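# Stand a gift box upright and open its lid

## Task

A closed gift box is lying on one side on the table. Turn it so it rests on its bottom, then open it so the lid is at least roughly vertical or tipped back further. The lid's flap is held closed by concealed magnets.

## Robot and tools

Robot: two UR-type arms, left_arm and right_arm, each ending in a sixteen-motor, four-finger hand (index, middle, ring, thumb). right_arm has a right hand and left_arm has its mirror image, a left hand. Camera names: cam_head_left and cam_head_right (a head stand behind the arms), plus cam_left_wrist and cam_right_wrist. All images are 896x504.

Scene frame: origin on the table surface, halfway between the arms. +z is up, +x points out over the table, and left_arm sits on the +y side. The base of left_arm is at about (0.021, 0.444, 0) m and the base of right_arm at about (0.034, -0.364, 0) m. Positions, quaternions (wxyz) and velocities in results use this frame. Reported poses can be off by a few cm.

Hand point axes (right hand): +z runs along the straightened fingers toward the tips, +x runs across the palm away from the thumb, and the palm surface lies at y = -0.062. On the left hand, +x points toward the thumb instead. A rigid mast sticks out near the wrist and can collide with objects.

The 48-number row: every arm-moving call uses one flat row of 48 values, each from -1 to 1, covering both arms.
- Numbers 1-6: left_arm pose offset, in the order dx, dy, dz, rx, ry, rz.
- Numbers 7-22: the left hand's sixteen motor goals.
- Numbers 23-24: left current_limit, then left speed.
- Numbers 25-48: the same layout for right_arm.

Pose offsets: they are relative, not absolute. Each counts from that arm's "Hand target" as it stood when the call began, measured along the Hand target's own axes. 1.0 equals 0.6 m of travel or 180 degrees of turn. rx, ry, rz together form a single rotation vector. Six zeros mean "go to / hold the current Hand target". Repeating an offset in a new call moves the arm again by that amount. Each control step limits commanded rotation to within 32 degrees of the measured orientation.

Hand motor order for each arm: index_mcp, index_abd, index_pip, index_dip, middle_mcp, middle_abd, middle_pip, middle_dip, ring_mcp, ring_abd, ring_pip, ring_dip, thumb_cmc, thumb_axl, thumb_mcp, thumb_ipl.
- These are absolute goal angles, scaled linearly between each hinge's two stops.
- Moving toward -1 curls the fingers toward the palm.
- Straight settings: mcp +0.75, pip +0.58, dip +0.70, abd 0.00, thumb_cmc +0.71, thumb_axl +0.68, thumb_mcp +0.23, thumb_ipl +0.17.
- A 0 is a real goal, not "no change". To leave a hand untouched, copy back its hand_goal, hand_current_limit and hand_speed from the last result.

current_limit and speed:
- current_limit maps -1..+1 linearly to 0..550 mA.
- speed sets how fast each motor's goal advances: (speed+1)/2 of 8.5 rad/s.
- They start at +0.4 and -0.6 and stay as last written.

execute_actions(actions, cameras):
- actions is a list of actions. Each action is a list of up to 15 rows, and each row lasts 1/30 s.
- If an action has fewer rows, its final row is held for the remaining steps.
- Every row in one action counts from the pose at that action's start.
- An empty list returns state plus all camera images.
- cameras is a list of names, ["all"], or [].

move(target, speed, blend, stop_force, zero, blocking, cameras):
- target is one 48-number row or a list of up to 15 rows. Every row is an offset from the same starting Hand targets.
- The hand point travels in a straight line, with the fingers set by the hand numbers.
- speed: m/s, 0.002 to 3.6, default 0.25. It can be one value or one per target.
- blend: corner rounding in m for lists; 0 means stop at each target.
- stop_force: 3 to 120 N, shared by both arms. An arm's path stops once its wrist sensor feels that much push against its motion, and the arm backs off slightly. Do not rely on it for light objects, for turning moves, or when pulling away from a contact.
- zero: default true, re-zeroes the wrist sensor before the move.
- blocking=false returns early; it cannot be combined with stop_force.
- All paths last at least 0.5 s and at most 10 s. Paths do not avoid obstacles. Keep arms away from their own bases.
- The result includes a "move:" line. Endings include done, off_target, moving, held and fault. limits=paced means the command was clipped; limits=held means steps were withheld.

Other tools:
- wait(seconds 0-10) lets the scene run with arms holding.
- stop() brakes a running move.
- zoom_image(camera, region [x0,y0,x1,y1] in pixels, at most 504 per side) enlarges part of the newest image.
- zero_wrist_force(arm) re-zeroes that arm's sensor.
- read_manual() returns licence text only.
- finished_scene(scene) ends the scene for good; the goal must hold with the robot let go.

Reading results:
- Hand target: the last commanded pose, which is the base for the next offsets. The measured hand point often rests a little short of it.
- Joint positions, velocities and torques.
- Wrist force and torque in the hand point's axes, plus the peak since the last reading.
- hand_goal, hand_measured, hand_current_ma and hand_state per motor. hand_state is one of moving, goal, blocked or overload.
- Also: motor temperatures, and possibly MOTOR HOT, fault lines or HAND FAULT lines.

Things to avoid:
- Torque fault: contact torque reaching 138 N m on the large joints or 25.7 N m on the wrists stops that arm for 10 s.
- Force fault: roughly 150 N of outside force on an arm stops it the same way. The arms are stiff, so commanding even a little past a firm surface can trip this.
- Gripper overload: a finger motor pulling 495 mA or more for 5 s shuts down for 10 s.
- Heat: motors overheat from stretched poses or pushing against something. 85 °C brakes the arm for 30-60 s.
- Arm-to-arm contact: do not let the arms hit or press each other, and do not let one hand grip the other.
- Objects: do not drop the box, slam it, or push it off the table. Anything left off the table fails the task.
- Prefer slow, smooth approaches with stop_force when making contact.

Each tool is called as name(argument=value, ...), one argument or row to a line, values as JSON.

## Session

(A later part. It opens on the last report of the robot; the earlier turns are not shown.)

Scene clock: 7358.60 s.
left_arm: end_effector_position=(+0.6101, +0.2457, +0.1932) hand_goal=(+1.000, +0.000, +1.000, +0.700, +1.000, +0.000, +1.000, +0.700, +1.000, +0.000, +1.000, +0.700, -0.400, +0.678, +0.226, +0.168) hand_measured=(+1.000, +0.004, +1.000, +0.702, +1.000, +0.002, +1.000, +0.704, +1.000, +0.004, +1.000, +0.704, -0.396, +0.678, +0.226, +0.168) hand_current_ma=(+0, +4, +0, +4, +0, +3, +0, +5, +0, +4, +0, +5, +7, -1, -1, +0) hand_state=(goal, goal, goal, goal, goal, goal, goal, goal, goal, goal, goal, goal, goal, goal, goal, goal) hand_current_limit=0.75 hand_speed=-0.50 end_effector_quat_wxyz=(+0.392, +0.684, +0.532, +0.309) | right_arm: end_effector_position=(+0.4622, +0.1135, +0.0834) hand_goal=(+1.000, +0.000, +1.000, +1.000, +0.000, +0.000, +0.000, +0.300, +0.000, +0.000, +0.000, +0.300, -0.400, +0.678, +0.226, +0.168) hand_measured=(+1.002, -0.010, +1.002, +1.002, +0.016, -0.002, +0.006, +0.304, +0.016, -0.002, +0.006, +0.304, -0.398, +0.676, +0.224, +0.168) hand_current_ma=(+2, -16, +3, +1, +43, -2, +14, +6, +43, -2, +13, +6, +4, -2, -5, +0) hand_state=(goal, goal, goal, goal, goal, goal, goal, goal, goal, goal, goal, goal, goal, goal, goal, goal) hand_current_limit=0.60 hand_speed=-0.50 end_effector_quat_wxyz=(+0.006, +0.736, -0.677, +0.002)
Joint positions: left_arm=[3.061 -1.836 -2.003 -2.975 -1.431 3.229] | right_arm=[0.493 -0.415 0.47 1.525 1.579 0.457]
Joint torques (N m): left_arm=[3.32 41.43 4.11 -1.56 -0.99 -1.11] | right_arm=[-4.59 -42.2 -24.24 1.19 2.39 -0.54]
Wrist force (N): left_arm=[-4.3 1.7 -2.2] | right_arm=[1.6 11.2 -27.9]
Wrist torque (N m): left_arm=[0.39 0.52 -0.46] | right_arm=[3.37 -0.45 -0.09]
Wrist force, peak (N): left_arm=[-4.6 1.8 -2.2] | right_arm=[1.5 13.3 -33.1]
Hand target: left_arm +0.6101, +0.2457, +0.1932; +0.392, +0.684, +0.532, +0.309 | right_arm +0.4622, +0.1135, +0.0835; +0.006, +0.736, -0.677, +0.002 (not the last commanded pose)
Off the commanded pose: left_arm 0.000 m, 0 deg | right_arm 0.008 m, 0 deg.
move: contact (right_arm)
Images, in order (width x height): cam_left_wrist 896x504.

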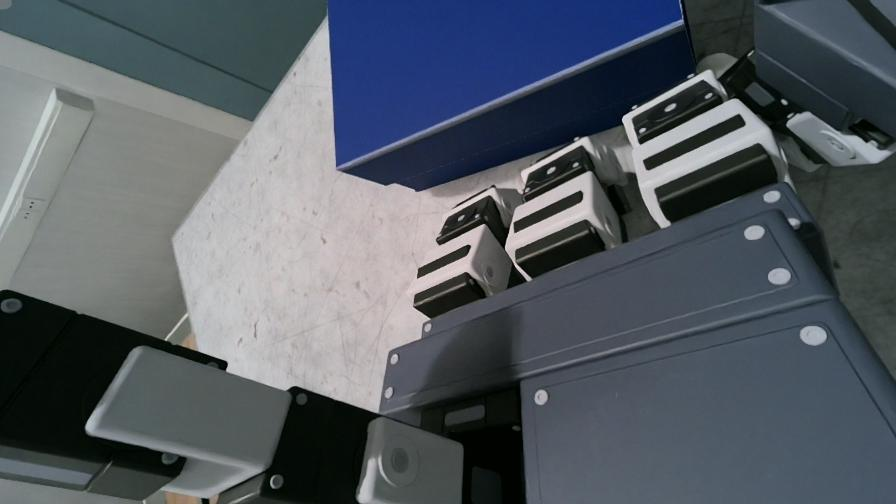

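move(
  target=[
    [0,0,0,0,0,0,1,0,1,0.7,1,0,1,0.7,1,0,1,0.7,-0.4,0.678,0.226,0.168,0.75,-0.5,0.03,0,-0.03,0,0,0,1,0,1,1,0,0,0,0.3,0,0,0,0.3,-0.4,0.678,0.226,0.168,0.6,-0.5],
    [0,0,0,0,0,0,1,0,1,0.7,1,0,1,0.7,1,0,1,0.7,-0.4,0.678,0.226,0.168,0.75,-0.5,0.04,0.05,-0.18,0,0,0,1,0,1,1,0,0,0,0.3,0,0,0,0.3,-0.4,0.678,0.226,0.168,0.6,-0.5],
    [0.224,0.009,0.016,0,0,0,1,0,1,0.7,1,0,1,0.7,1,0,1,0.7,-0.4,0.678,0.226,0.168,0.75,-0.5,0.04,0.05,-0.18,0,0,0.11,1,0,1,1,1,0,1,1,1,0,1,1,-0.4,0.678,0.226,0.168,0.6,-0.5],
  ],
  speed=0.08,
  cameras=["cam_left_wrist","cam_head_left"],
)

Scene clock: 7413.50 s.
left_arm: end_effector_position=(+0.6535, +0.3734, +0.1937) hand_goal=(+1.000, +0.000, +1.000, +0.700, +1.000, +0.000, +1.000, +0.700, +1.000, +0.000, +1.000, +0.700, -0.400, +0.678, +0.226, +0.168) hand_measured=(+1.000, +0.004, +1.000, +0.702, +1.000, +0.002, +1.000, +0.704, +1.000, +0.004, +1.000, +0.704, -0.396, +0.678, +0.226, +0.168) hand_current_ma=(+0, +4, +0, +4, +0, +3, +0, +5, +0, +4, +0, +5, +7, -1, -1, +0) hand_state=(goal, goal, goal, goal, goal, goal, goal, goal, goal, goal, goal, goal, goal, goal, goal, goal) hand_current_limit=0.75 hand_speed=-0.50 end_effector_quat_wxyz=(+0.392, +0.684, +0.532, +0.309) | right_arm: end_effector_position=(+0.4348, +0.0885, +0.1919) hand_goal=(+1.000, +0.000, +1.000, +1.000, +1.000, +0.000, +1.000, +1.000, +1.000, +0.000, +1.000, +1.000, -0.400, +0.678, +0.226, +0.168) hand_measured=(+0.998, +0.004, +1.000, +1.000, +0.990, -0.002, +0.994, +0.996, +0.988, -0.002, +0.994, +0.996, -0.398, +0.676, +0.224, +0.168) hand_current_ma=(-5, +4, +0, +0, -26, -2, -12, -6, -26, -2, -11, -6, +4, -2, -5, +0) hand_state=(goal, goal, goal, goal, goal, goal, goal, goal, goal, goal, goal, goal, goal, goal, goal, goal) hand_current_limit=0.60 hand_speed=-0.50 end_effector_quat_wxyz=(-0.006, -0.608, +0.794, -0.003)
Joint positions: left_arm=[3.4 -1.868 -1.967 -3.033 -1.143 3.415] | right_arm=[0.451 -0.705 0.749 1.537 1.579 0.76]
Joint torques (N m): left_arm=[6.67 18.58 24.45 -2.01 2.08 1.75] | right_arm=[-5.91 -61.14 -10.96 1.21 1.44 2.16]
Wrist force (N): left_arm=[-4.2 1.5 -2.3] | right_arm=[0.8 -0.4 -3.8]
Wrist torque (N m): left_arm=[0.41 0.49 -0.58] | right_arm=[0.24 0.07 -0.01]
Wrist force, peak (N): left_arm=[-4.6 1.6 -2.4] | right_arm=[1.5 11.2 -28.7]
Hand target: left_arm +0.6535, +0.3734, +0.1937; +0.392, +0.684, +0.532, +0.309 | right_arm +0.4348, +0.0885, +0.1919; -0.006, -0.608, +0.794, -0.003
Off the commanded pose: left_arm 0.000 m, 0 deg | right_arm 0.000 m, 0 deg.
move: done
Images, in order (width x height): cam_head_left 896x504, cam_left_wrist 896x504.

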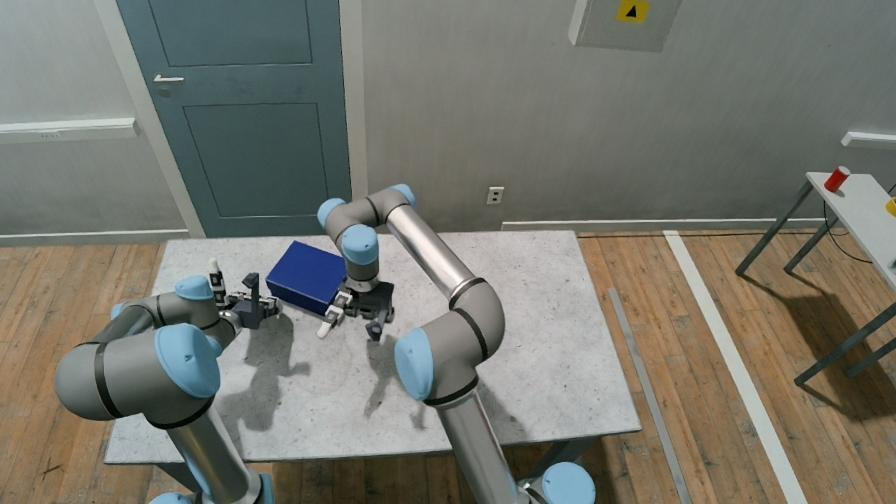

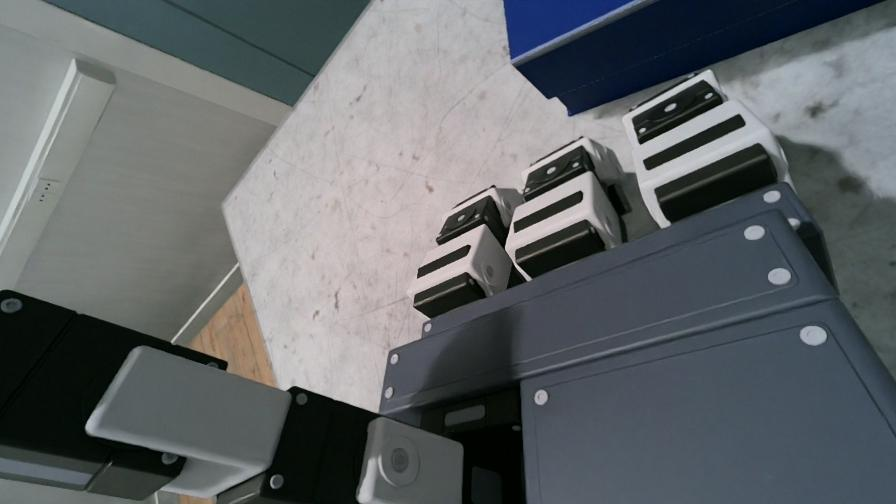

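execute_actions(
  actions=[],
  cameras=["cam_head_right","cam_left_wrist"],
)

Scene clock: 7452.50 s.
left_arm: end_effector_position=(+0.6535, +0.3734, +0.1937) hand_goal=(+1.000, +0.000, +1.000, +0.700, +1.000, +0.000, +1.000, +0.700, +1.000, +0.000, +1.000, +0.700, -0.400, +0.678, +0.226, +0.168) hand_measured=(+1.000, +0.004, +1.000, +0.702, +1.000, +0.002, +1.000, +0.704, +1.000, +0.004, +1.000, +0.704, -0.396, +0.678, +0.226, +0.168) hand_current_ma=(+0, +4, +0, +4, +0, +3, +0, +5, +0, +4, +0, +5, +7, -1, -1, +0) hand_state=(goal, goal, goal, goal, goal, goal, goal, goal, goal, goal, goal, goal, goal, goal, goal, goal) hand_current_limit=0.75 hand_speed=-0.50 end_effector_quat_wxyz=(+0.392, +0.684, +0.532, +0.309) | right_arm: end_effector_position=(+0.4348, +0.0885, +0.1919) hand_goal=(+1.000, +0.000, +1.000, +1.000, +1.000, +0.000, +1.000, +1.000, +1.000, +0.000, +1.000, +1.000, -0.400, +0.678, +0.226, +0.168) hand_measured=(+0.998, +0.004, +1.000, +1.000, +0.990, -0.002, +0.994, +0.996, +0.988, -0.002, +0.994, +0.996, -0.398, +0.676, +0.224, +0.168) hand_current_ma=(-5, +4, +0, +0, -26, -2, -12, -6, -26, -2, -11, -6, +4, -2, -5, +0) hand_state=(goal, goal, goal, goal, goal, goal, goal, goal, goal, goal, goal, goal, goal, goal, goal, goal) hand_current_limit=0.60 hand_speed=-0.50 end_effector_quat_wxyz=(-0.006, -0.608, +0.794, -0.003)
Joint positions: left_arm=[3.4 -1.868 -1.967 -3.033 -1.143 3.415] | right_arm=[0.451 -0.705 0.749 1.537 1.579 0.76]
Joint velocities: within noise
Joint torques (N m): left_arm=[7.39 19.18 25.36 -2.04 2.1 1.5] | right_arm=[-0.82 -57.62 -10.82 3.94 -2.14 2.19]
Motor temperatures (°C): left_arm=[24 29 25 30 33 28] | right_arm=[25 32 24 26 31 30]
Wrist force (N): left_arm=[-4.2 1.4 -2.4] | right_arm=[0.8 -0.4 -3.9]
Wrist torque (N m): left_arm=[0.41 0.50 -0.59] | right_arm=[0.24 0.08 -0.02]
Wrist force, peak (N): left_arm=[-4.3 1.5 -2.3] | right_arm=[0.8 -0.5 -4.2]
Hand target: left_arm +0.6535, +0.3734, +0.1937; +0.392, +0.684, +0.532, +0.309 | right_arm +0.4348, +0.0885, +0.1919; -0.006, -0.608, +0.794, -0.003
Off the commanded pose: left_arm 0.000 m, 0 deg | right_arm 0.000 m, 0 deg.
Images, in order (width x height): cam_head_right 896x504, cam_left_wrist 896x504.

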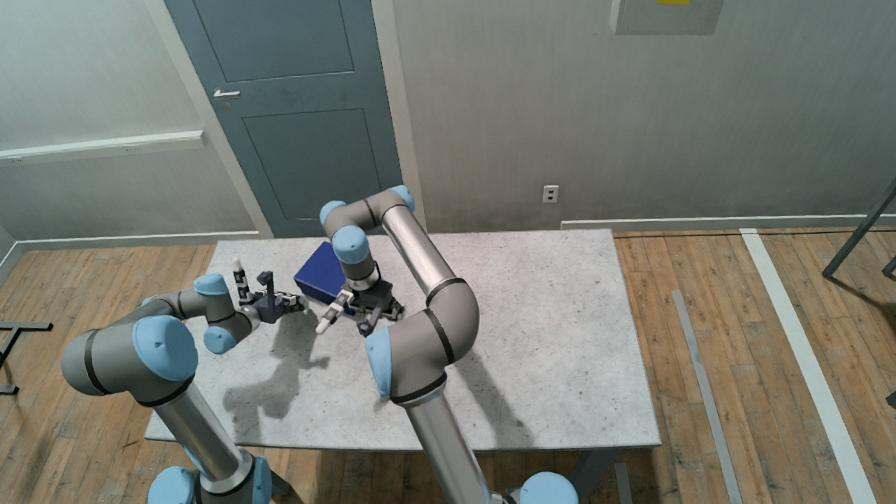

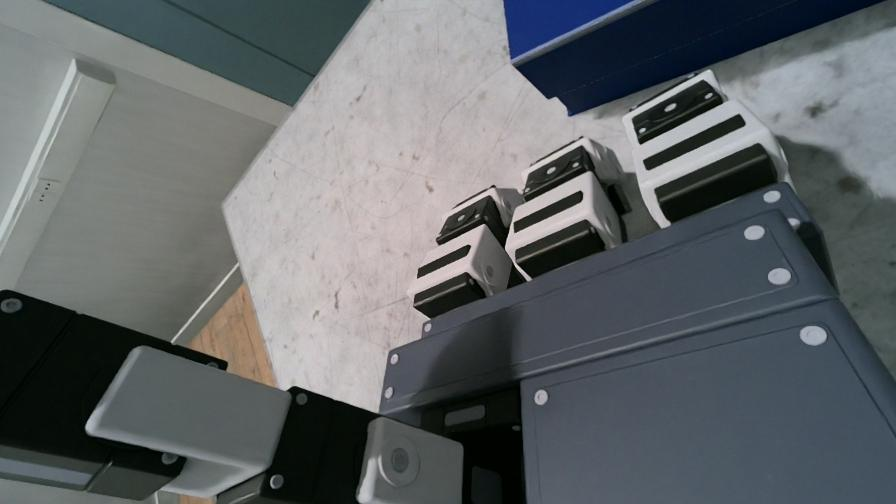

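move(
  target=[
    [0,0,0,0,0,0,1,0,1,0.7,1,0,1,0.7,1,0,1,0.7,-0.4,0.678,0.226,0.168,0.75,-0.5,0,0.0865,0,0,0,0,1,0,1,1,1,0,1,1,1,0,1,1,-0.4,0.678,0.226,0.168,0.6,-0.5],
    [0,0,0,0,0,0,1,0,1,0.7,1,0,1,0.7,1,0,1,0.7,-0.4,0.678,0.226,0.168,0.75,-0.5,-0.283,0.0865,0,0,0,0,1,0,1,1,1,0,1,1,1,0,1,1,-0.4,0.678,0.226,0.168,0.6,-0.5],
    [0,0,0,0,0,0,1,0,1,0.7,1,0,1,0.7,1,0,1,0.7,-0.4,0.678,0.226,0.168,0.75,-0.5,-0.283,0.0865,0.153,0,0,0,1,0,1,1,1,0,1,1,1,0,1,1,-0.4,0.678,0.226,0.168,0.6,-0.5],
  ],
  speed=0.12,
  cameras=["cam_head_right","cam_left_wrist","cam_right_wrist"],
)

Scene clock: 7476.33 s.
left_arm: end_effector_position=(+0.6535, +0.3734, +0.1937) hand_goal=(+1.000, +0.000, +1.000, +0.700, +1.000, +0.000, +1.000, +0.700, +1.000, +0.000, +1.000, +0.700, -0.400, +0.678, +0.226, +0.168) hand_measured=(+1.000, +0.004, +1.000, +0.702, +1.000, +0.002, +1.000, +0.704, +1.000, +0.004, +1.000, +0.704, -0.396, +0.678, +0.226, +0.168) hand_current_ma=(+0, +4, +0, +4, +0, +3, +0, +5, +0, +4, +0, +5, +7, -1, -1, +0) hand_state=(goal, goal, goal, goal, goal, goal, goal, goal, goal, goal, goal, goal, goal, goal, goal, goal) hand_current_limit=0.75 hand_speed=-0.50 end_effector_quat_wxyz=(+0.392, +0.684, +0.532, +0.309) | right_arm: end_effector_position=(+0.4273, +0.2636, +0.0979) hand_goal=(+1.000, +0.000, +1.000, +1.000, +1.000, +0.000, +1.000, +1.000, +1.000, +0.000, +1.000, +1.000, -0.400, +0.678, +0.226, +0.168) hand_measured=(+0.996, +0.002, +1.000, +1.000, +0.990, -0.002, +0.994, +0.996, +0.990, -0.002, +0.994, +0.996, -0.400, +0.676, +0.224, +0.168) hand_current_ma=(-6, +3, +0, +0, -26, -2, -12, -6, -26, -2, -11, -6, +1, -2, -5, +0) hand_state=(goal, goal, goal, goal, goal, goal, goal, goal, goal, goal, goal, goal, goal, goal, goal, goal) hand_current_limit=0.60 hand_speed=-0.50 end_effector_quat_wxyz=(+0.066, -0.583, +0.810, +0.021)
Joint positions: left_arm=[3.4 -1.868 -1.967 -3.033 -1.143 3.415] | right_arm=[0.655 -0.235 0.035 1.636 1.539 1.027]
Joint torques (N m): left_arm=[7.02 18.41 24.82 -2 1.93 1.64] | right_arm=[6.43 -44.75 -29.01 0.41 2.82 -1.79]
Wrist force (N): left_arm=[-4.0 1.6 -2.2] | right_arm=[1.1 0.0 -4.4]
Wrist torque (N m): left_arm=[0.42 0.48 -0.58] | right_arm=[0.28 0.09 0.23]
Wrist force, peak (N): left_arm=[-4.3 1.6 -2.5] | right_arm=[1.1 0.0 -5.1]
Hand target: left_arm +0.6535, +0.3734, +0.1937; +0.392, +0.684, +0.532, +0.309 | right_arm +0.4283, +0.2648, +0.0980; -0.006, -0.608, +0.794, -0.003
Off the commanded pose: left_arm 0.000 m, 0 deg | right_arm 0.002 m, 9 deg.
elbow stopped short (right arm): the move would have taken joint 3 (elbow) straighter than the controller allows.
move: off_target (right_arm)
Images, in order (width x height): cam_head_right 896x504, cam_left_wrist 896x504, cam_right_wrist 896x504.

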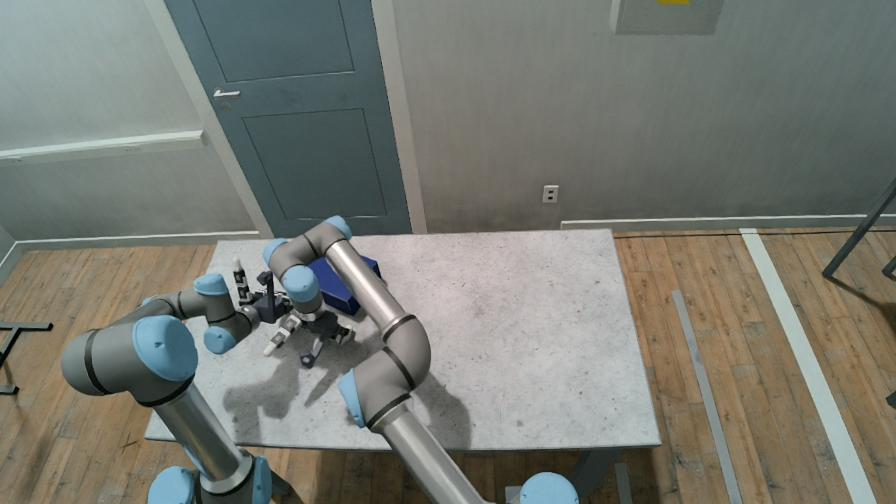

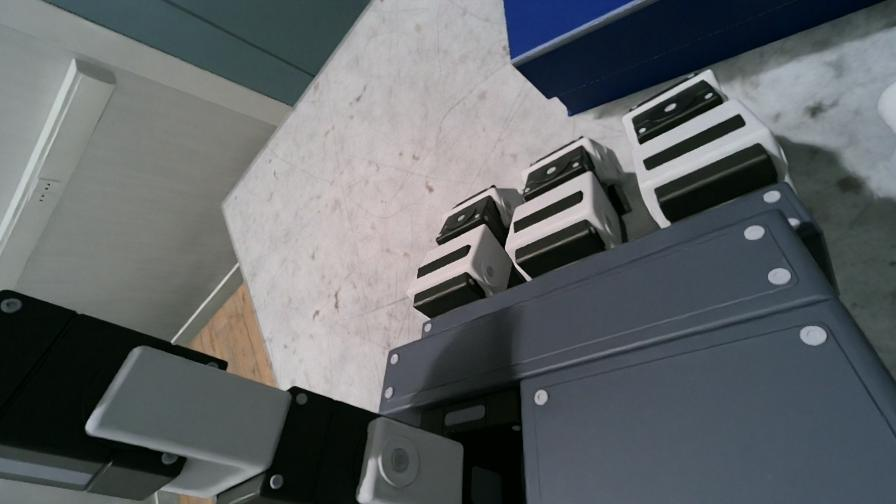

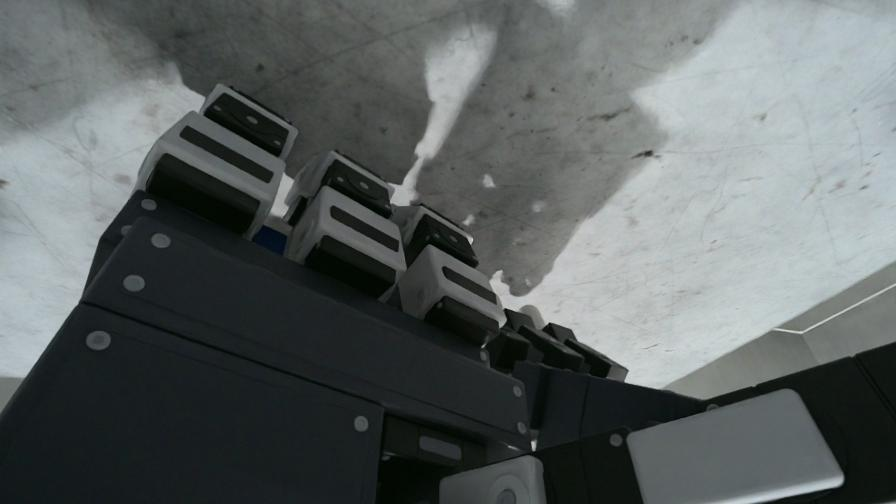

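move(
  target=[0,0,0,0,0,0,1,0,1,0.7,1,0,1,0.7,1,0,1,0.7,-0.4,0.678,0.226,0.168,0.75,-0.5,0,0.0167,0.038,0.0556,0,0,1,0,1,1,1,0,1,1,1,0,-0.2,0,-0.4,0.678,0.226,0.168,0.6,-0.5],
  speed=0.1,
  cameras=["cam_left_wrist","cam_right_wrist"],
)

Scene clock: 7534.50 s.
left_arm: end_effector_position=(+0.6535, +0.3734, +0.1937) hand_goal=(+1.000, +0.000, +1.000, +0.700, +1.000, +0.000, +1.000, +0.700, +1.000, +0.000, +1.000, +0.700, -0.400, +0.678, +0.226, +0.168) hand_measured=(+1.000, +0.004, +1.000, +0.702, +1.000, +0.002, +1.000, +0.704, +1.000, +0.004, +1.000, +0.704, -0.396, +0.678, +0.226, +0.168) hand_current_ma=(+0, +4, +0, +4, +0, +3, +0, +5, +0, +4, +0, +5, +7, -1, -1, +0) hand_state=(goal, goal, goal, goal, goal, goal, goal, goal, goal, goal, goal, goal, goal, goal, goal, goal) hand_current_limit=0.75 hand_speed=-0.50 end_effector_quat_wxyz=(+0.392, +0.684, +0.532, +0.309) | right_arm: end_effector_position=(+0.4256, +0.2638, +0.0939) hand_goal=(+1.000, +0.000, +1.000, +1.000, +1.000, +0.000, +1.000, +1.000, +1.000, +0.000, -0.200, +0.000, -0.400, +0.678, +0.226, +0.168) hand_measured=(+0.996, +0.002, +1.000, +1.000, +0.990, -0.002, +0.994, +0.996, +1.002, +0.006, +0.886, +0.852, -0.400, +0.676, +0.224, +0.168) hand_current_ma=(-7, +3, +0, +0, -26, -2, -12, -6, +1, +9, +440, +440, +1, -2, -5, +0) hand_state=(goal, goal, goal, goal, goal, goal, goal, goal, goal, goal, blocked, blocked, goal, goal, goal, goal) hand_current_limit=0.60 hand_speed=-0.50 end_effector_quat_wxyz=(+0.068, -0.585, +0.808, +0.007)
Joint positions: left_arm=[3.4 -1.868 -1.967 -3.033 -1.143 3.415] | right_arm=[0.666 -0.233 0.035 1.632 1.567 1.03]
Joint torques (N m): left_arm=[7.56 18.71 25.29 -1.83 1.8 1.63] | right_arm=[-5.5 -63.91 -7.67 3.63 -4.26 -1.69]
Wrist force (N): left_arm=[-4.0 1.3 -2.3] | right_arm=[0.9 -2.2 -14.5]
Wrist torque (N m): left_arm=[0.38 0.46 -0.57] | right_arm=[1.76 0.71 -0.03]
Wrist force, peak (N): left_arm=[-4.2 1.5 -2.6] | right_arm=[0.8 -0.7 -15.3]
Hand target: left_arm +0.6535, +0.3734, +0.1937; +0.392, +0.684, +0.532, +0.309 | right_arm +0.4256, +0.2637, +0.0939; +0.068, -0.585, +0.808, +0.008 (not the last commanded pose)
Off the commanded pose: left_arm 0.000 m, 0 deg | right_arm 0.020 m, 10 deg.
elbow stopped short (right arm): the move would have taken joint 3 (elbow) straighter than the controller allows.
move: held (right_arm; a check stopped the path); limits=held
pose unreachable (right arm): on one or more control steps of this call, first in action 0 (counted from 0), this arm could not follow its commanded pose, so it was not sent that pose on those steps. It may still have moved: this result reports where it is.
cause: moving toward the commanded pose would bring a part of the arm too close to another arm (a part of this arm just beyond joint 4 (wrist 1) and a part of the left arm just beyond its joint 6 (wrist 3), 11 mm apart when this arm was first held).
Images, in order (width x height): cam_left_wrist 896x504, cam_right_wrist 896x504.

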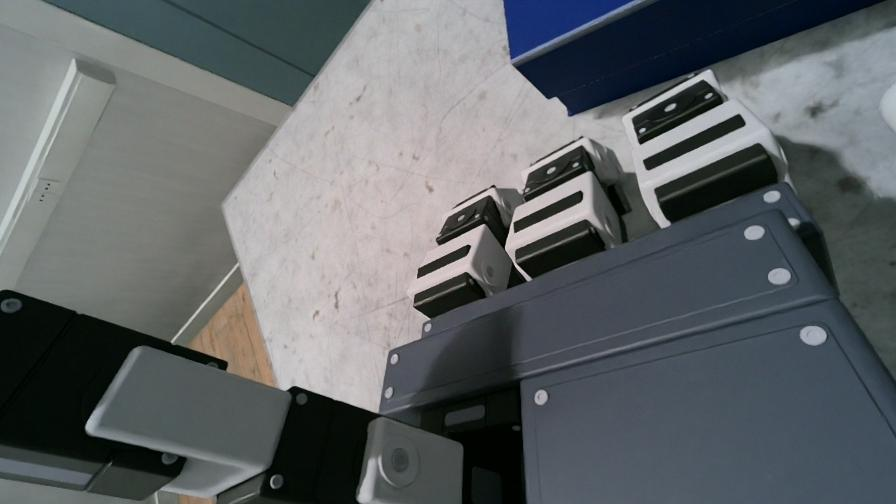

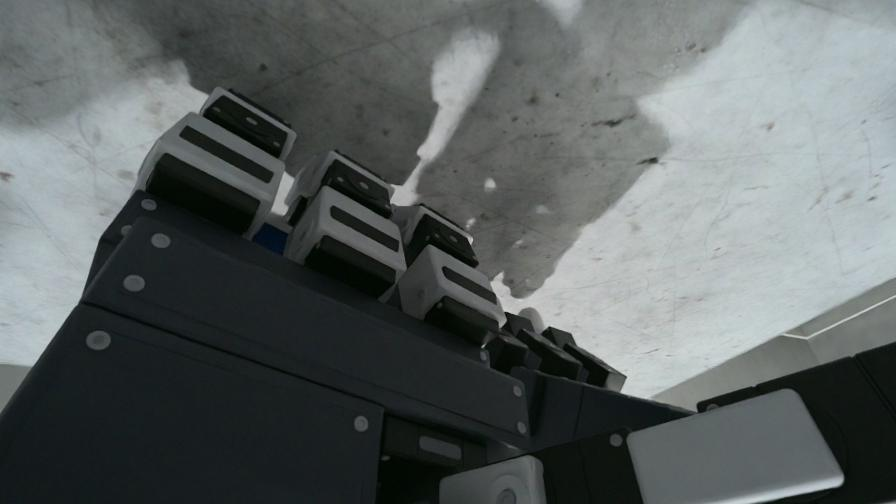

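move(
  target=[
    [0,0,0,0,0,0,1,0,1,0.7,1,0,1,0.7,1,0,1,0.7,-0.4,0.678,0.226,0.168,0.75,-0.5,-0.0119,-0.0067,-0.099,0,0,0,1,0,1,1,1,0,1,1,1,0,1,1,-0.4,0.678,0.226,0.168,0.6,-0.5],
    [0,0,0,0,0,0,1,0,1,0.7,1,0,1,0.7,1,0,1,0.7,-0.4,0.678,0.226,0.168,0.75,-0.5,-0.0119,-0.0067,-0.099,0,0,0,1,0,1,1,1,0,1,1,-0.3,0,-1,-1,-0.4,0.678,0.226,0.168,0.6,-0.5],
  ],
  speed=0.12,
  cameras=["cam_right_wrist"],
)

execute_actions(
  actions=[
    [[0,0,0,0,0,0,1,0,1,0.7,1,0,1,0.7,1,0,1,0.7,-0.4,0.678,0.226,0.168,0.75,-0.5,0,0,0,0,0,0,1,0,1,1,1,0,1,1,-0.3,0,-1,-1,-0.4,0.678,0.226,0.168,0.6,-0.5]],
  ],
  cameras=["cam_right_wrist"],
)

Scene clock: 7583.00 s.
left_arm: end_effector_position=(+0.6535, +0.3734, +0.1937) hand_goal=(+1.000, +0.000, +1.000, +0.700, +1.000, +0.000, +1.000, +0.700, +1.000, +0.000, +1.000, +0.700, -0.400, +0.678, +0.226, +0.168) hand_measured=(+1.000, +0.004, +1.000, +0.702, +1.000, +0.002, +1.000, +0.704, +1.000, +0.004, +1.000, +0.704, -0.396, +0.678, +0.226, +0.168) hand_current_ma=(+0, +4, +0, +4, +0, +3, +0, +5, +0, +4, +0, +5, +7, -1, -1, +0) hand_state=(goal, goal, goal, goal, goal, goal, goal, goal, goal, goal, goal, goal, goal, goal, goal, goal) hand_current_limit=0.75 hand_speed=-0.50 end_effector_quat_wxyz=(+0.392, +0.684, +0.532, +0.309) | right_arm: end_effector_position=(+0.4248, +0.2627, +0.1535) hand_goal=(+1.000, +0.000, +1.000, +1.000, +1.000, +0.000, +1.000, +1.000, -0.300, +0.000, -1.000, -1.000, -0.400, +0.678, +0.226, +0.168) hand_measured=(+0.996, +0.002, +1.000, +1.000, +0.990, -0.002, +0.994, +0.996, -0.284, +0.002, -0.786, -0.924, -0.400, +0.676, +0.224, +0.168) hand_current_ma=(-7, +3, +0, +0, -26, -2, -12, -6, +43, +3, +440, +270, +1, -2, -5, +0) hand_state=(goal, goal, goal, goal, goal, goal, goal, goal, goal, goal, blocked, blocked, goal, goal, goal, goal) hand_current_limit=0.60 hand_speed=-0.50 end_effector_quat_wxyz=(+0.093, -0.576, +0.812, +0.017)
Joint positions: left_arm=[3.4 -1.868 -1.967 -3.033 -1.143 3.415] | right_arm=[0.661 -0.312 0.035 1.66 1.553 1.046]
Joint torques (N m): left_arm=[7.68 18.27 25.51 -1.68 1.7 1.53] | right_arm=[-6.07 -69.01 -22.28 3.96 -3.17 2.22]
Wrist force (N): left_arm=[-4.1 1.3 -2.4] | right_arm=[1.0 -0.1 -4.7]
Wrist torque (N m): left_arm=[0.40 0.48 -0.58] | right_arm=[0.40 0.10 0.02]
Wrist force, peak (N): left_arm=[-4.3 1.6 -2.6] | right_arm=[0.9 -2.2 -14.2]
Hand target: left_arm +0.6535, +0.3734, +0.1937; +0.392, +0.684, +0.532, +0.309 | right_arm +0.4256, +0.2638, +0.1539; +0.068, -0.585, +0.808, +0.008
Off the commanded pose: left_arm 0.000 m, 0 deg | right_arm 0.001 m, 3 deg.
elbow stopped short (right arm): the move would have taken joint 3 (elbow) straighter than the controller allows.
move: off_target (right_arm); target 2's new numbers were sent with right_arm's hand 0.002 m and 3 deg from that target
Images, in order (width x height): cam_right_wrist 896x504.

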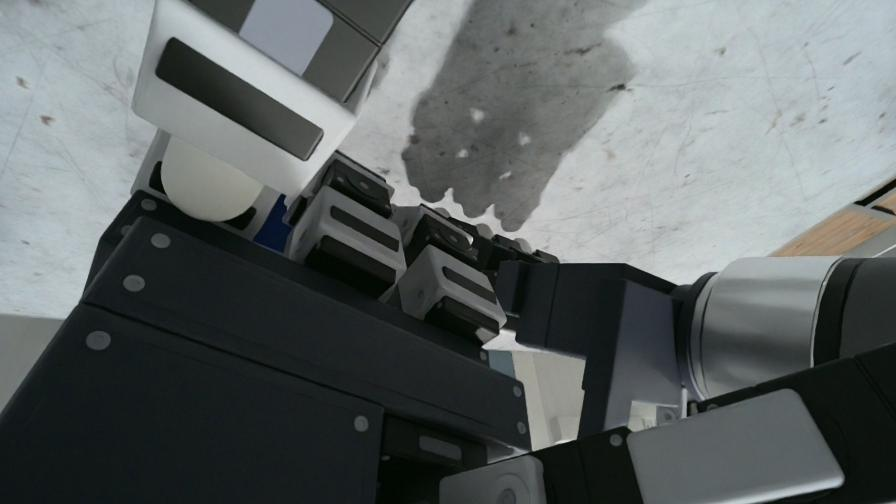

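Scene clock: 7583.70 s.
left_arm: end_effector_position=(+0.6535, +0.3734, +0.1937) hand_goal=(+1.000, +0.000, +1.000, +0.700, +1.000, +0.000, +1.000, +0.700, +1.000, +0.000, +1.000, +0.700, -0.400, +0.678, +0.226, +0.168) hand_measured=(+1.000, +0.004, +1.000, +0.702, +1.000, +0.002, +1.000, +0.704, +1.000, +0.004, +1.000, +0.704, -0.396, +0.678, +0.226, +0.168) hand_current_ma=(+0, +4, +0, +4, +0, +3, +0, +5, +0, +4, +0, +5, +7, -1, -1, +0) hand_state=(goal, goal, goal, goal, goal, goal, goal, goal, goal, goal, goal, goal, goal, goal, goal, goal) hand_current_limit=0.75 hand_speed=-0.50 end_effector_quat_wxyz=(+0.392, +0.684, +0.532, +0.309) | right_arm: end_effector_position=(+0.4248, +0.2627, +0.1535) hand_goal=(+1.000, +0.000, +1.000, +1.000, +1.000, +0.000, +1.000, +1.000, -0.300, +0.000, -1.000, -1.000, -0.400, +0.678, +0.226, +0.168) hand_measured=(+0.996, +0.002, +1.000, +1.000, +0.990, -0.002, +0.994, +0.996, -0.284, +0.002, -0.786, -0.924, -0.400, +0.676, +0.224, +0.168) hand_current_ma=(-7, +3, +0, +0, -26, -2, -12, -6, +43, +3, +440, +270, +1, -2, -5, +0) hand_state=(goal, goal, goal, goal, goal, goal, goal, goal, goal, goal, blocked, blocked, goal, goal, goal, goal) hand_current_limit=0.60 hand_speed=-0.50 end_effector_quat_wxyz=(+0.093, -0.576, +0.812, +0.017)
Joint positions: left_arm=[3.4 -1.868 -1.967 -3.033 -1.143 3.415] | right_arm=[0.661 -0.312 0.035 1.66 1.553 1.046]
Joint torques (N m): left_arm=[7.52 18.93 25.55 -1.87 1.87 1.5] | right_arm=[-5.71 -68.2 -19.37 3.63 -2.95 2.19]
Wrist force (N): left_arm=[-4.0 1.6 -2.3] | right_arm=[1.2 0.0 -4.7]
Wrist torque (N m): left_arm=[0.43 0.47 -0.57] | right_arm=[0.41 0.08 0.05]
Wrist force, peak (N): left_arm=[-4.2 1.4 -2.5] | right_arm=[1.2 0.2 -5.0]
Hand target: left_arm +0.6535, +0.3734, +0.1937; +0.392, +0.684, +0.532, +0.309 | right_arm +0.4256, +0.2638, +0.1539; +0.068, -0.585, +0.808, +0.008
Off the commanded pose: left_arm 0.000 m, 0 deg | right_arm 0.001 m, 3 deg.
elbow stopped short (right arm): the move would have taken joint 3 (elbow) straighter than the controller allows.
Images, in order (width x height): cam_right_wrist 896x504.

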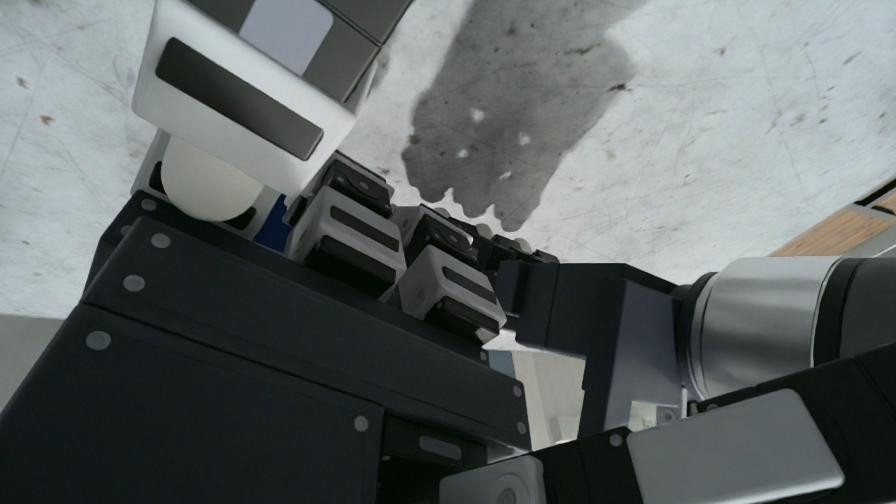

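move(
  target=[
    [0,0,0,0,0,0,1,0,1,0.7,1,0,1,0.7,1,0,1,0.7,-0.4,0.678,0.226,0.168,0.75,-0.5,0,0,0,0,0,0,1,0,1,1,1,0,1,1,-0.28,0,-0.76,-0.9,-0.4,0.678,0.226,0.168,0.6,-0.5],
    [0,0,0,0,0,0,1,0,1,0.7,1,0,1,0.7,1,0,1,0.7,-0.4,0.678,0.226,0.168,0.75,-0.5,0.001,0.0003,0.104,0,0,0,1,0,1,1,1,0,1,1,-0.28,0,-0.76,-0.9,-0.4,0.678,0.226,0.168,0.6,-0.5],
  ],
  speed=0.12,
  cameras=["cam_right_wrist","cam_left_wrist"],
)

Scene clock: 7599.63 s.
left_arm: end_effector_position=(+0.6535, +0.3734, +0.1937) hand_goal=(+1.000, +0.000, +1.000, +0.700, +1.000, +0.000, +1.000, +0.700, +1.000, +0.000, +1.000, +0.700, -0.400, +0.678, +0.226, +0.168) hand_measured=(+1.000, +0.004, +1.000, +0.702, +1.000, +0.002, +1.000, +0.704, +1.000, +0.004, +1.000, +0.704, -0.396, +0.678, +0.226, +0.168) hand_current_ma=(+0, +4, +0, +4, +0, +3, +0, +5, +0, +4, +0, +5, +7, -1, -1, +0) hand_state=(goal, goal, goal, goal, goal, goal, goal, goal, goal, goal, goal, goal, goal, goal, goal, goal) hand_current_limit=0.75 hand_speed=-0.50 end_effector_quat_wxyz=(+0.392, +0.684, +0.532, +0.309) | right_arm: end_effector_position=(+0.4308, +0.2681, +0.0920) hand_goal=(+1.000, +0.000, +1.000, +1.000, +1.000, +0.000, +1.000, +1.000, -0.280, +0.000, -0.760, -0.900, -0.400, +0.678, +0.226, +0.168) hand_measured=(+0.996, +0.002, +1.000, +1.000, +0.990, -0.002, +0.994, +0.996, -0.274, +0.002, -0.758, -0.898, -0.400, +0.676, +0.224, +0.168) hand_current_ma=(-7, +3, +0, +0, -26, -2, -12, -6, +10, +3, +2, +4, +1, -2, -5, +0) hand_state=(goal, goal, goal, goal, goal, goal, goal, goal, goal, goal, goal, goal, goal, goal, goal, goal) hand_current_limit=0.60 hand_speed=-0.50 end_effector_quat_wxyz=(+0.079, -0.581, +0.810, +0.011)
Joint positions: left_arm=[3.4 -1.868 -1.967 -3.033 -1.143 3.415] | right_arm=[0.664 -0.233 0.035 1.609 1.562 1.037]
Joint torques (N m): left_arm=[7.62 18.35 25.37 -1.73 1.59 1.58] | right_arm=[6.97 -45.8 -13.36 0.27 2.81 0.17]
Wrist force (N): left_arm=[-3.9 1.4 -2.2] | right_arm=[1.2 -0.3 -4.5]
Wrist torque (N m): left_arm=[0.39 0.45 -0.56] | right_arm=[0.34 0.06 0.27]
Wrist force, peak (N): left_arm=[-4.2 1.7 -2.4] | right_arm=[1.1 0.0 -5.7]
Hand target: left_arm +0.6535, +0.3734, +0.1937; +0.392, +0.684, +0.532, +0.309 | right_arm +0.4315, +0.2690, +0.0920; +0.068, -0.585, +0.808, +0.008
Off the commanded pose: left_arm 0.000 m, 0 deg | right_arm 0.001 m, 1 deg.
elbow stopped short (right arm): the move would have taken joint 3 (elbow) straighter than the controller allows.
move: done
Images, in order (width x height): cam_left_wrist 896x504, cam_right_wrist 896x504.

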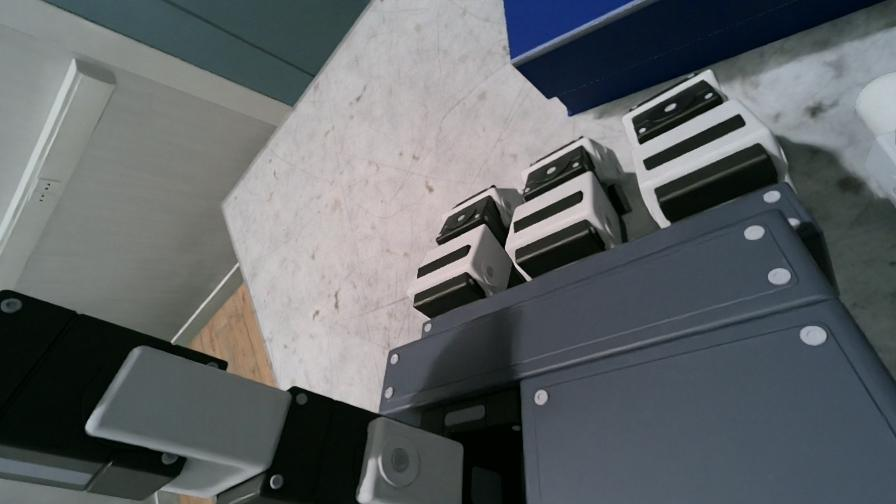

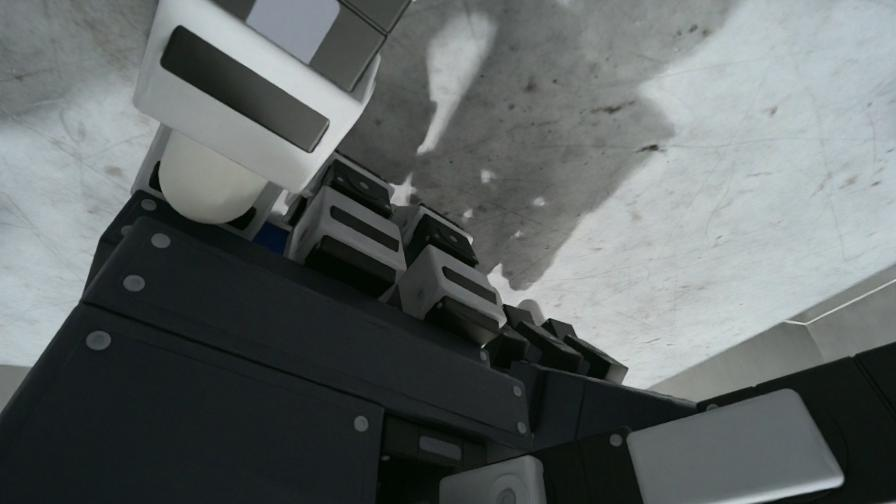

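move(
  target=[
    [0,0,0,0,0,0,1,0,1,0.7,1,0,1,0.7,1,0,1,0.7,-0.4,0.678,0.226,0.168,0.75,-0.5,0.0023,0.0013,0.0198,0,0,0,1,0,1,1,1,0,1,1,-0.28,0,-0.76,-0.9,-0.4,0.678,0.226,0.168,0.6,-0.5],
    [0,0,0,0,0,0,1,0,1,0.7,1,0,1,0.7,1,0,1,0.7,-0.4,0.678,0.226,0.168,0.75,-0.5,-0.0012,-0.065,0.0247,0,0,0,1,0,1,1,1,0,1,1,-0.28,0,-0.76,-0.9,-0.4,0.678,0.226,0.168,0.6,-0.5],
  ],
  speed=0.02,
  stop_force=4,
  cameras=["cam_left_wrist","cam_head_left"],
)

Scene clock: 7611.67 s.
left_arm: end_effector_position=(+0.6535, +0.3734, +0.1937) hand_goal=(+1.000, +0.000, +1.000, +0.700, +1.000, +0.000, +1.000, +0.700, +1.000, +0.000, +1.000, +0.700, -0.400, +0.678, +0.226, +0.168) hand_measured=(+1.000, +0.004, +1.000, +0.702, +1.000, +0.002, +1.000, +0.704, +1.000, +0.004, +1.000, +0.704, -0.396, +0.678, +0.226, +0.168) hand_current_ma=(+0, +4, +0, +4, +0, +3, +0, +5, +0, +4, +0, +5, +7, -1, -1, +0) hand_state=(goal, goal, goal, goal, goal, goal, goal, goal, goal, goal, goal, goal, goal, goal, goal, goal) hand_current_limit=0.75 hand_speed=-0.50 end_effector_quat_wxyz=(+0.392, +0.684, +0.532, +0.309) | right_arm: end_effector_position=(+0.4308, +0.2680, +0.0853) hand_goal=(+1.000, +0.000, +1.000, +1.000, +1.000, +0.000, +1.000, +1.000, -0.280, +0.000, -0.760, -0.900, -0.400, +0.678, +0.226, +0.168) hand_measured=(+0.996, +0.002, +1.000, +1.000, +0.990, -0.002, +0.994, +0.996, -0.274, +0.002, -0.758, -0.898, -0.400, +0.676, +0.224, +0.168) hand_current_ma=(-7, +3, +0, +0, -26, -2, -12, -6, +10, +3, +2, +4, +1, -2, -5, +0) hand_state=(goal, goal, goal, goal, goal, goal, goal, goal, goal, goal, goal, goal, goal, goal, goal, goal) hand_current_limit=0.60 hand_speed=-0.50 end_effector_quat_wxyz=(+0.076, -0.582, +0.809, +0.011)
Joint positions: left_arm=[3.4 -1.868 -1.967 -3.033 -1.143 3.415] | right_arm=[0.665 -0.224 0.035 1.606 1.563 1.035]
Joint torques (N m): left_arm=[7.26 17.57 24.92 -1.68 1.67 1.45] | right_arm=[-1.97 -70.61 -20.73 4.21 -2.26 2.16]
Wrist force (N): left_arm=[-4.0 1.3 -2.3] | right_arm=[1.3 0.0 -4.6]
Wrist torque (N m): left_arm=[0.40 0.46 -0.56] | right_arm=[0.39 0.05 0.29]
Wrist force, peak (N): left_arm=[-4.3 1.6 -2.5] | right_arm=[1.4 0.1 -5.0]
Hand target: left_arm +0.6535, +0.3734, +0.1937; +0.392, +0.684, +0.532, +0.309 | right_arm +0.4308, +0.2680, +0.0853; +0.076, -0.582, +0.809, +0.011 (not the last commanded pose)
Off the commanded pose: left_arm 0.000 m, 0 deg | right_arm 0.041 m, 1 deg.
elbow stopped short (right arm): the move would have taken joint 3 (elbow) straighter than the controller allows.
move: held (right_arm; a check stopped the path); path passed 0 of 2 targets; limits=held
pose unreachable (right arm): on one or more control steps of this call, first in action 0 (counted from 0), this arm could not follow its commanded pose, so it was not sent that pose on those steps. It may still have moved: this result reports where it is.
cause: moving toward the commanded pose would bring a part of the arm too close to another arm (a part of this arm just beyond joint 4 (wrist 1) and a part of the left arm just beyond its joint 6 (wrist 3), where that arm would come to rest).
Images, in order (width x height): cam_head_left 896x504, cam_left_wrist 896x504.

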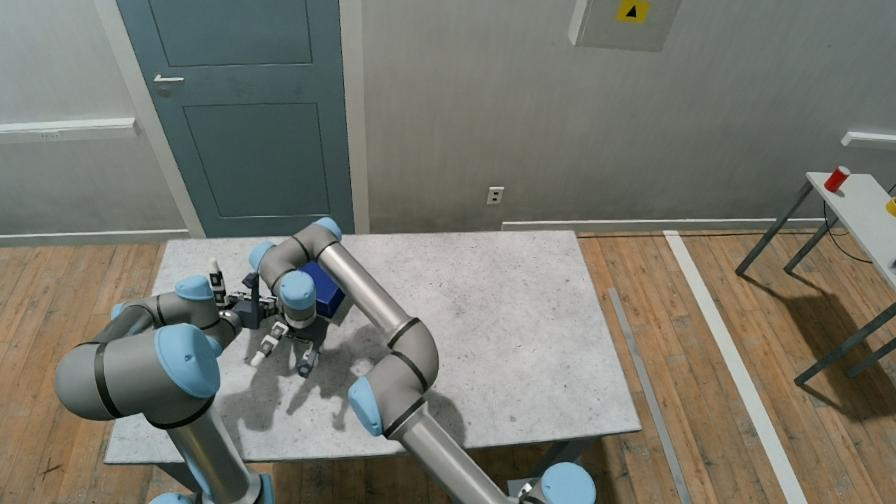

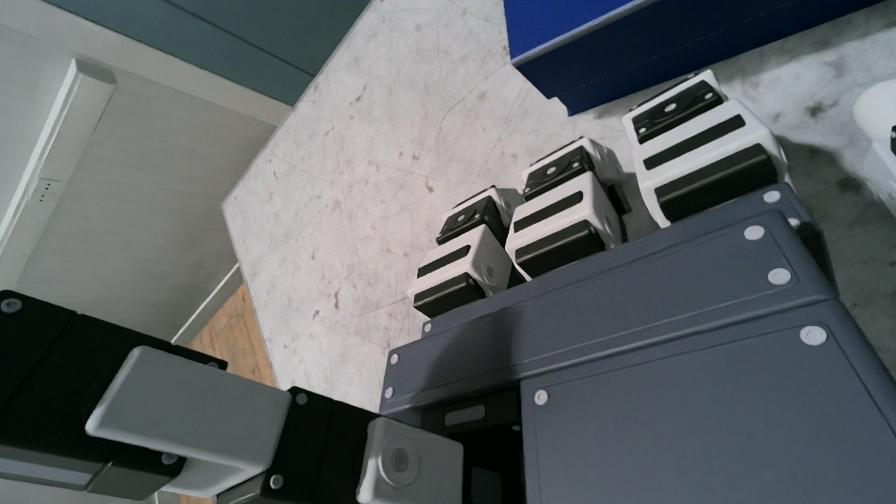

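move(
  target=[
    [0,0,0,0,0,0,1,0,1,0.7,1,0,1,0.7,1,0,1,0.7,-0.4,0.678,0.226,0.168,0.75,-0.5,-0.0198,-0.0112,-0.165,0,0,0,1,0,1,1,1,0,1,1,-0.28,0,-0.76,-0.9,-0.4,0.678,0.226,0.168,0.6,-0.5],
    [0.1667,0,0,0,0,0,1,0,1,0.7,1,0,1,0.7,1,0,1,0.7,-0.4,0.678,0.226,0.168,0.75,-0.5,0.36,-0.004,-0.27,0,0,0,1,0,1,1,1,0,1,1,-0.28,0,-0.76,-0.9,-0.4,0.678,0.226,0.168,0.6,-0.5],
    [0.1667,0.0958,0.166,0,0,0,1,0,1,0.7,1,0,1,0.7,1,0,1,0.7,-0.4,0.678,0.226,0.168,0.75,-0.5,0.36,-0.004,-0.27,0,0,0,1,0,1,1,1,0,1,1,1,0,1,1,-0.4,0.678,0.226,0.168,0.6,-0.5],
  ],
  speed=0.12,
  cameras=["cam_left_wrist","cam_head_left"],
)

Scene clock: 7652.27 s.
left_arm: end_effector_position=(+0.7893, +0.4425, +0.1939) hand_goal=(+1.000, +0.000, +1.000, +0.700, +1.000, +0.000, +1.000, +0.700, +1.000, +0.000, +1.000, +0.700, -0.400, +0.678, +0.226, +0.168) hand_measured=(+1.000, +0.004, +1.000, +0.702, +1.000, +0.002, +1.000, +0.704, +1.000, +0.004, +1.000, +0.704, -0.396, +0.678, +0.226, +0.168) hand_current_ma=(+0, +4, +0, +4, +0, +3, +0, +5, +0, +4, +0, +5, +7, -1, -1, +0) hand_state=(goal, goal, goal, goal, goal, goal, goal, goal, goal, goal, goal, goal, goal, goal, goal, goal) hand_current_limit=0.75 hand_speed=-0.50 end_effector_quat_wxyz=(+0.392, +0.684, +0.532, +0.309) | right_arm: end_effector_position=(+0.3480, +0.0469, +0.2162) hand_goal=(+1.000, +0.000, +1.000, +1.000, +1.000, +0.000, +1.000, +1.000, +1.000, +0.000, +1.000, +1.000, -0.400, +0.678, +0.226, +0.168) hand_measured=(+0.996, +0.002, +1.000, +1.000, +0.990, -0.002, +0.994, +0.996, +0.990, +0.002, +0.994, +0.996, -0.400, +0.676, +0.224, +0.168) hand_current_ma=(-7, +3, +0, +0, -26, -2, -12, -6, -25, +3, -13, -7, +1, -2, -5, +0) hand_state=(goal, goal, goal, goal, goal, goal, goal, goal, goal, goal, goal, goal, goal, goal, goal, goal) hand_current_limit=0.60 hand_speed=-0.50 end_effector_quat_wxyz=(+0.076, -0.582, +0.809, +0.011)
Joint positions: left_arm=[3.462 -2.149 -1.53 -3.205 -1.091 3.453] | right_arm=[0.432 -1.105 1.313 1.214 1.528 0.805]
Joint torques (N m): left_arm=[-6.12 31.94 28.01 -2.02 -1.11 -0.98] | right_arm=[-5.91 -47.26 -11.05 0.82 -3.13 -1.67]
Wrist force (N): left_arm=[-4.0 1.5 -2.5] | right_arm=[0.9 0.1 -4.1]
Wrist torque (N m): left_arm=[0.40 0.47 -0.40] | right_arm=[0.21 0.12 0.19]
Wrist force, peak (N): left_arm=[-4.4 1.4 -2.8] | right_arm=[1.2 -0.1 -5.4]
Hand target: left_arm +0.7893, +0.4425, +0.1939; +0.392, +0.684, +0.532, +0.309 | right_arm +0.3480, +0.0469, +0.2162; +0.076, -0.582, +0.809, +0.011
Off the commanded pose: left_arm 0.000 m, 0 deg | right_arm 0.000 m, 0 deg.
elbow stopped short (right arm): the move would have taken joint 3 (elbow) straighter than the controller allows.
move: done
Images, in order (width x height): cam_head_left 896x504, cam_left_wrist 896x504.

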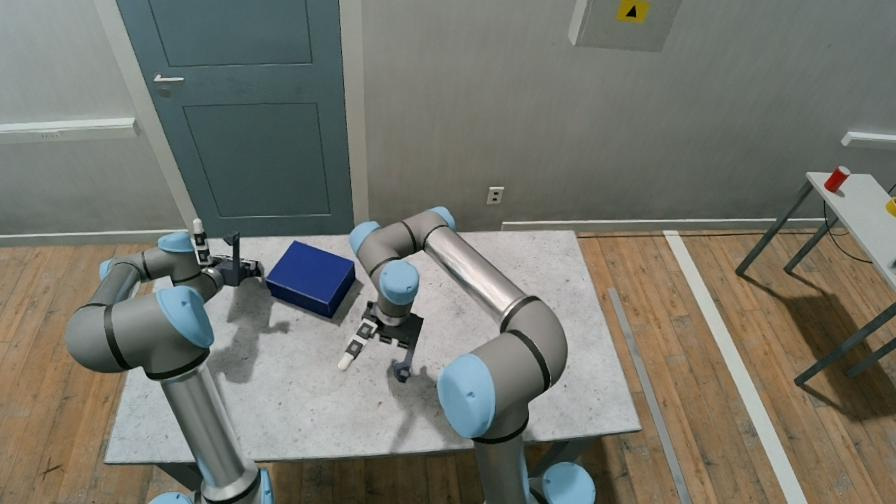

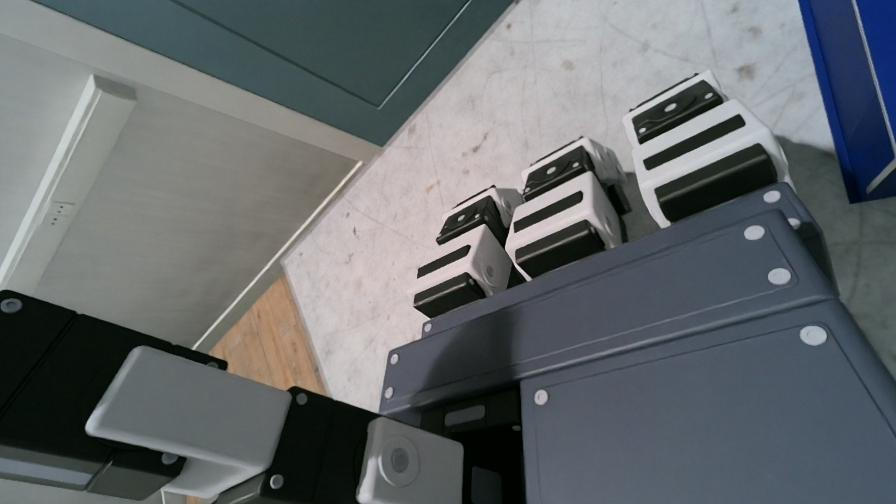

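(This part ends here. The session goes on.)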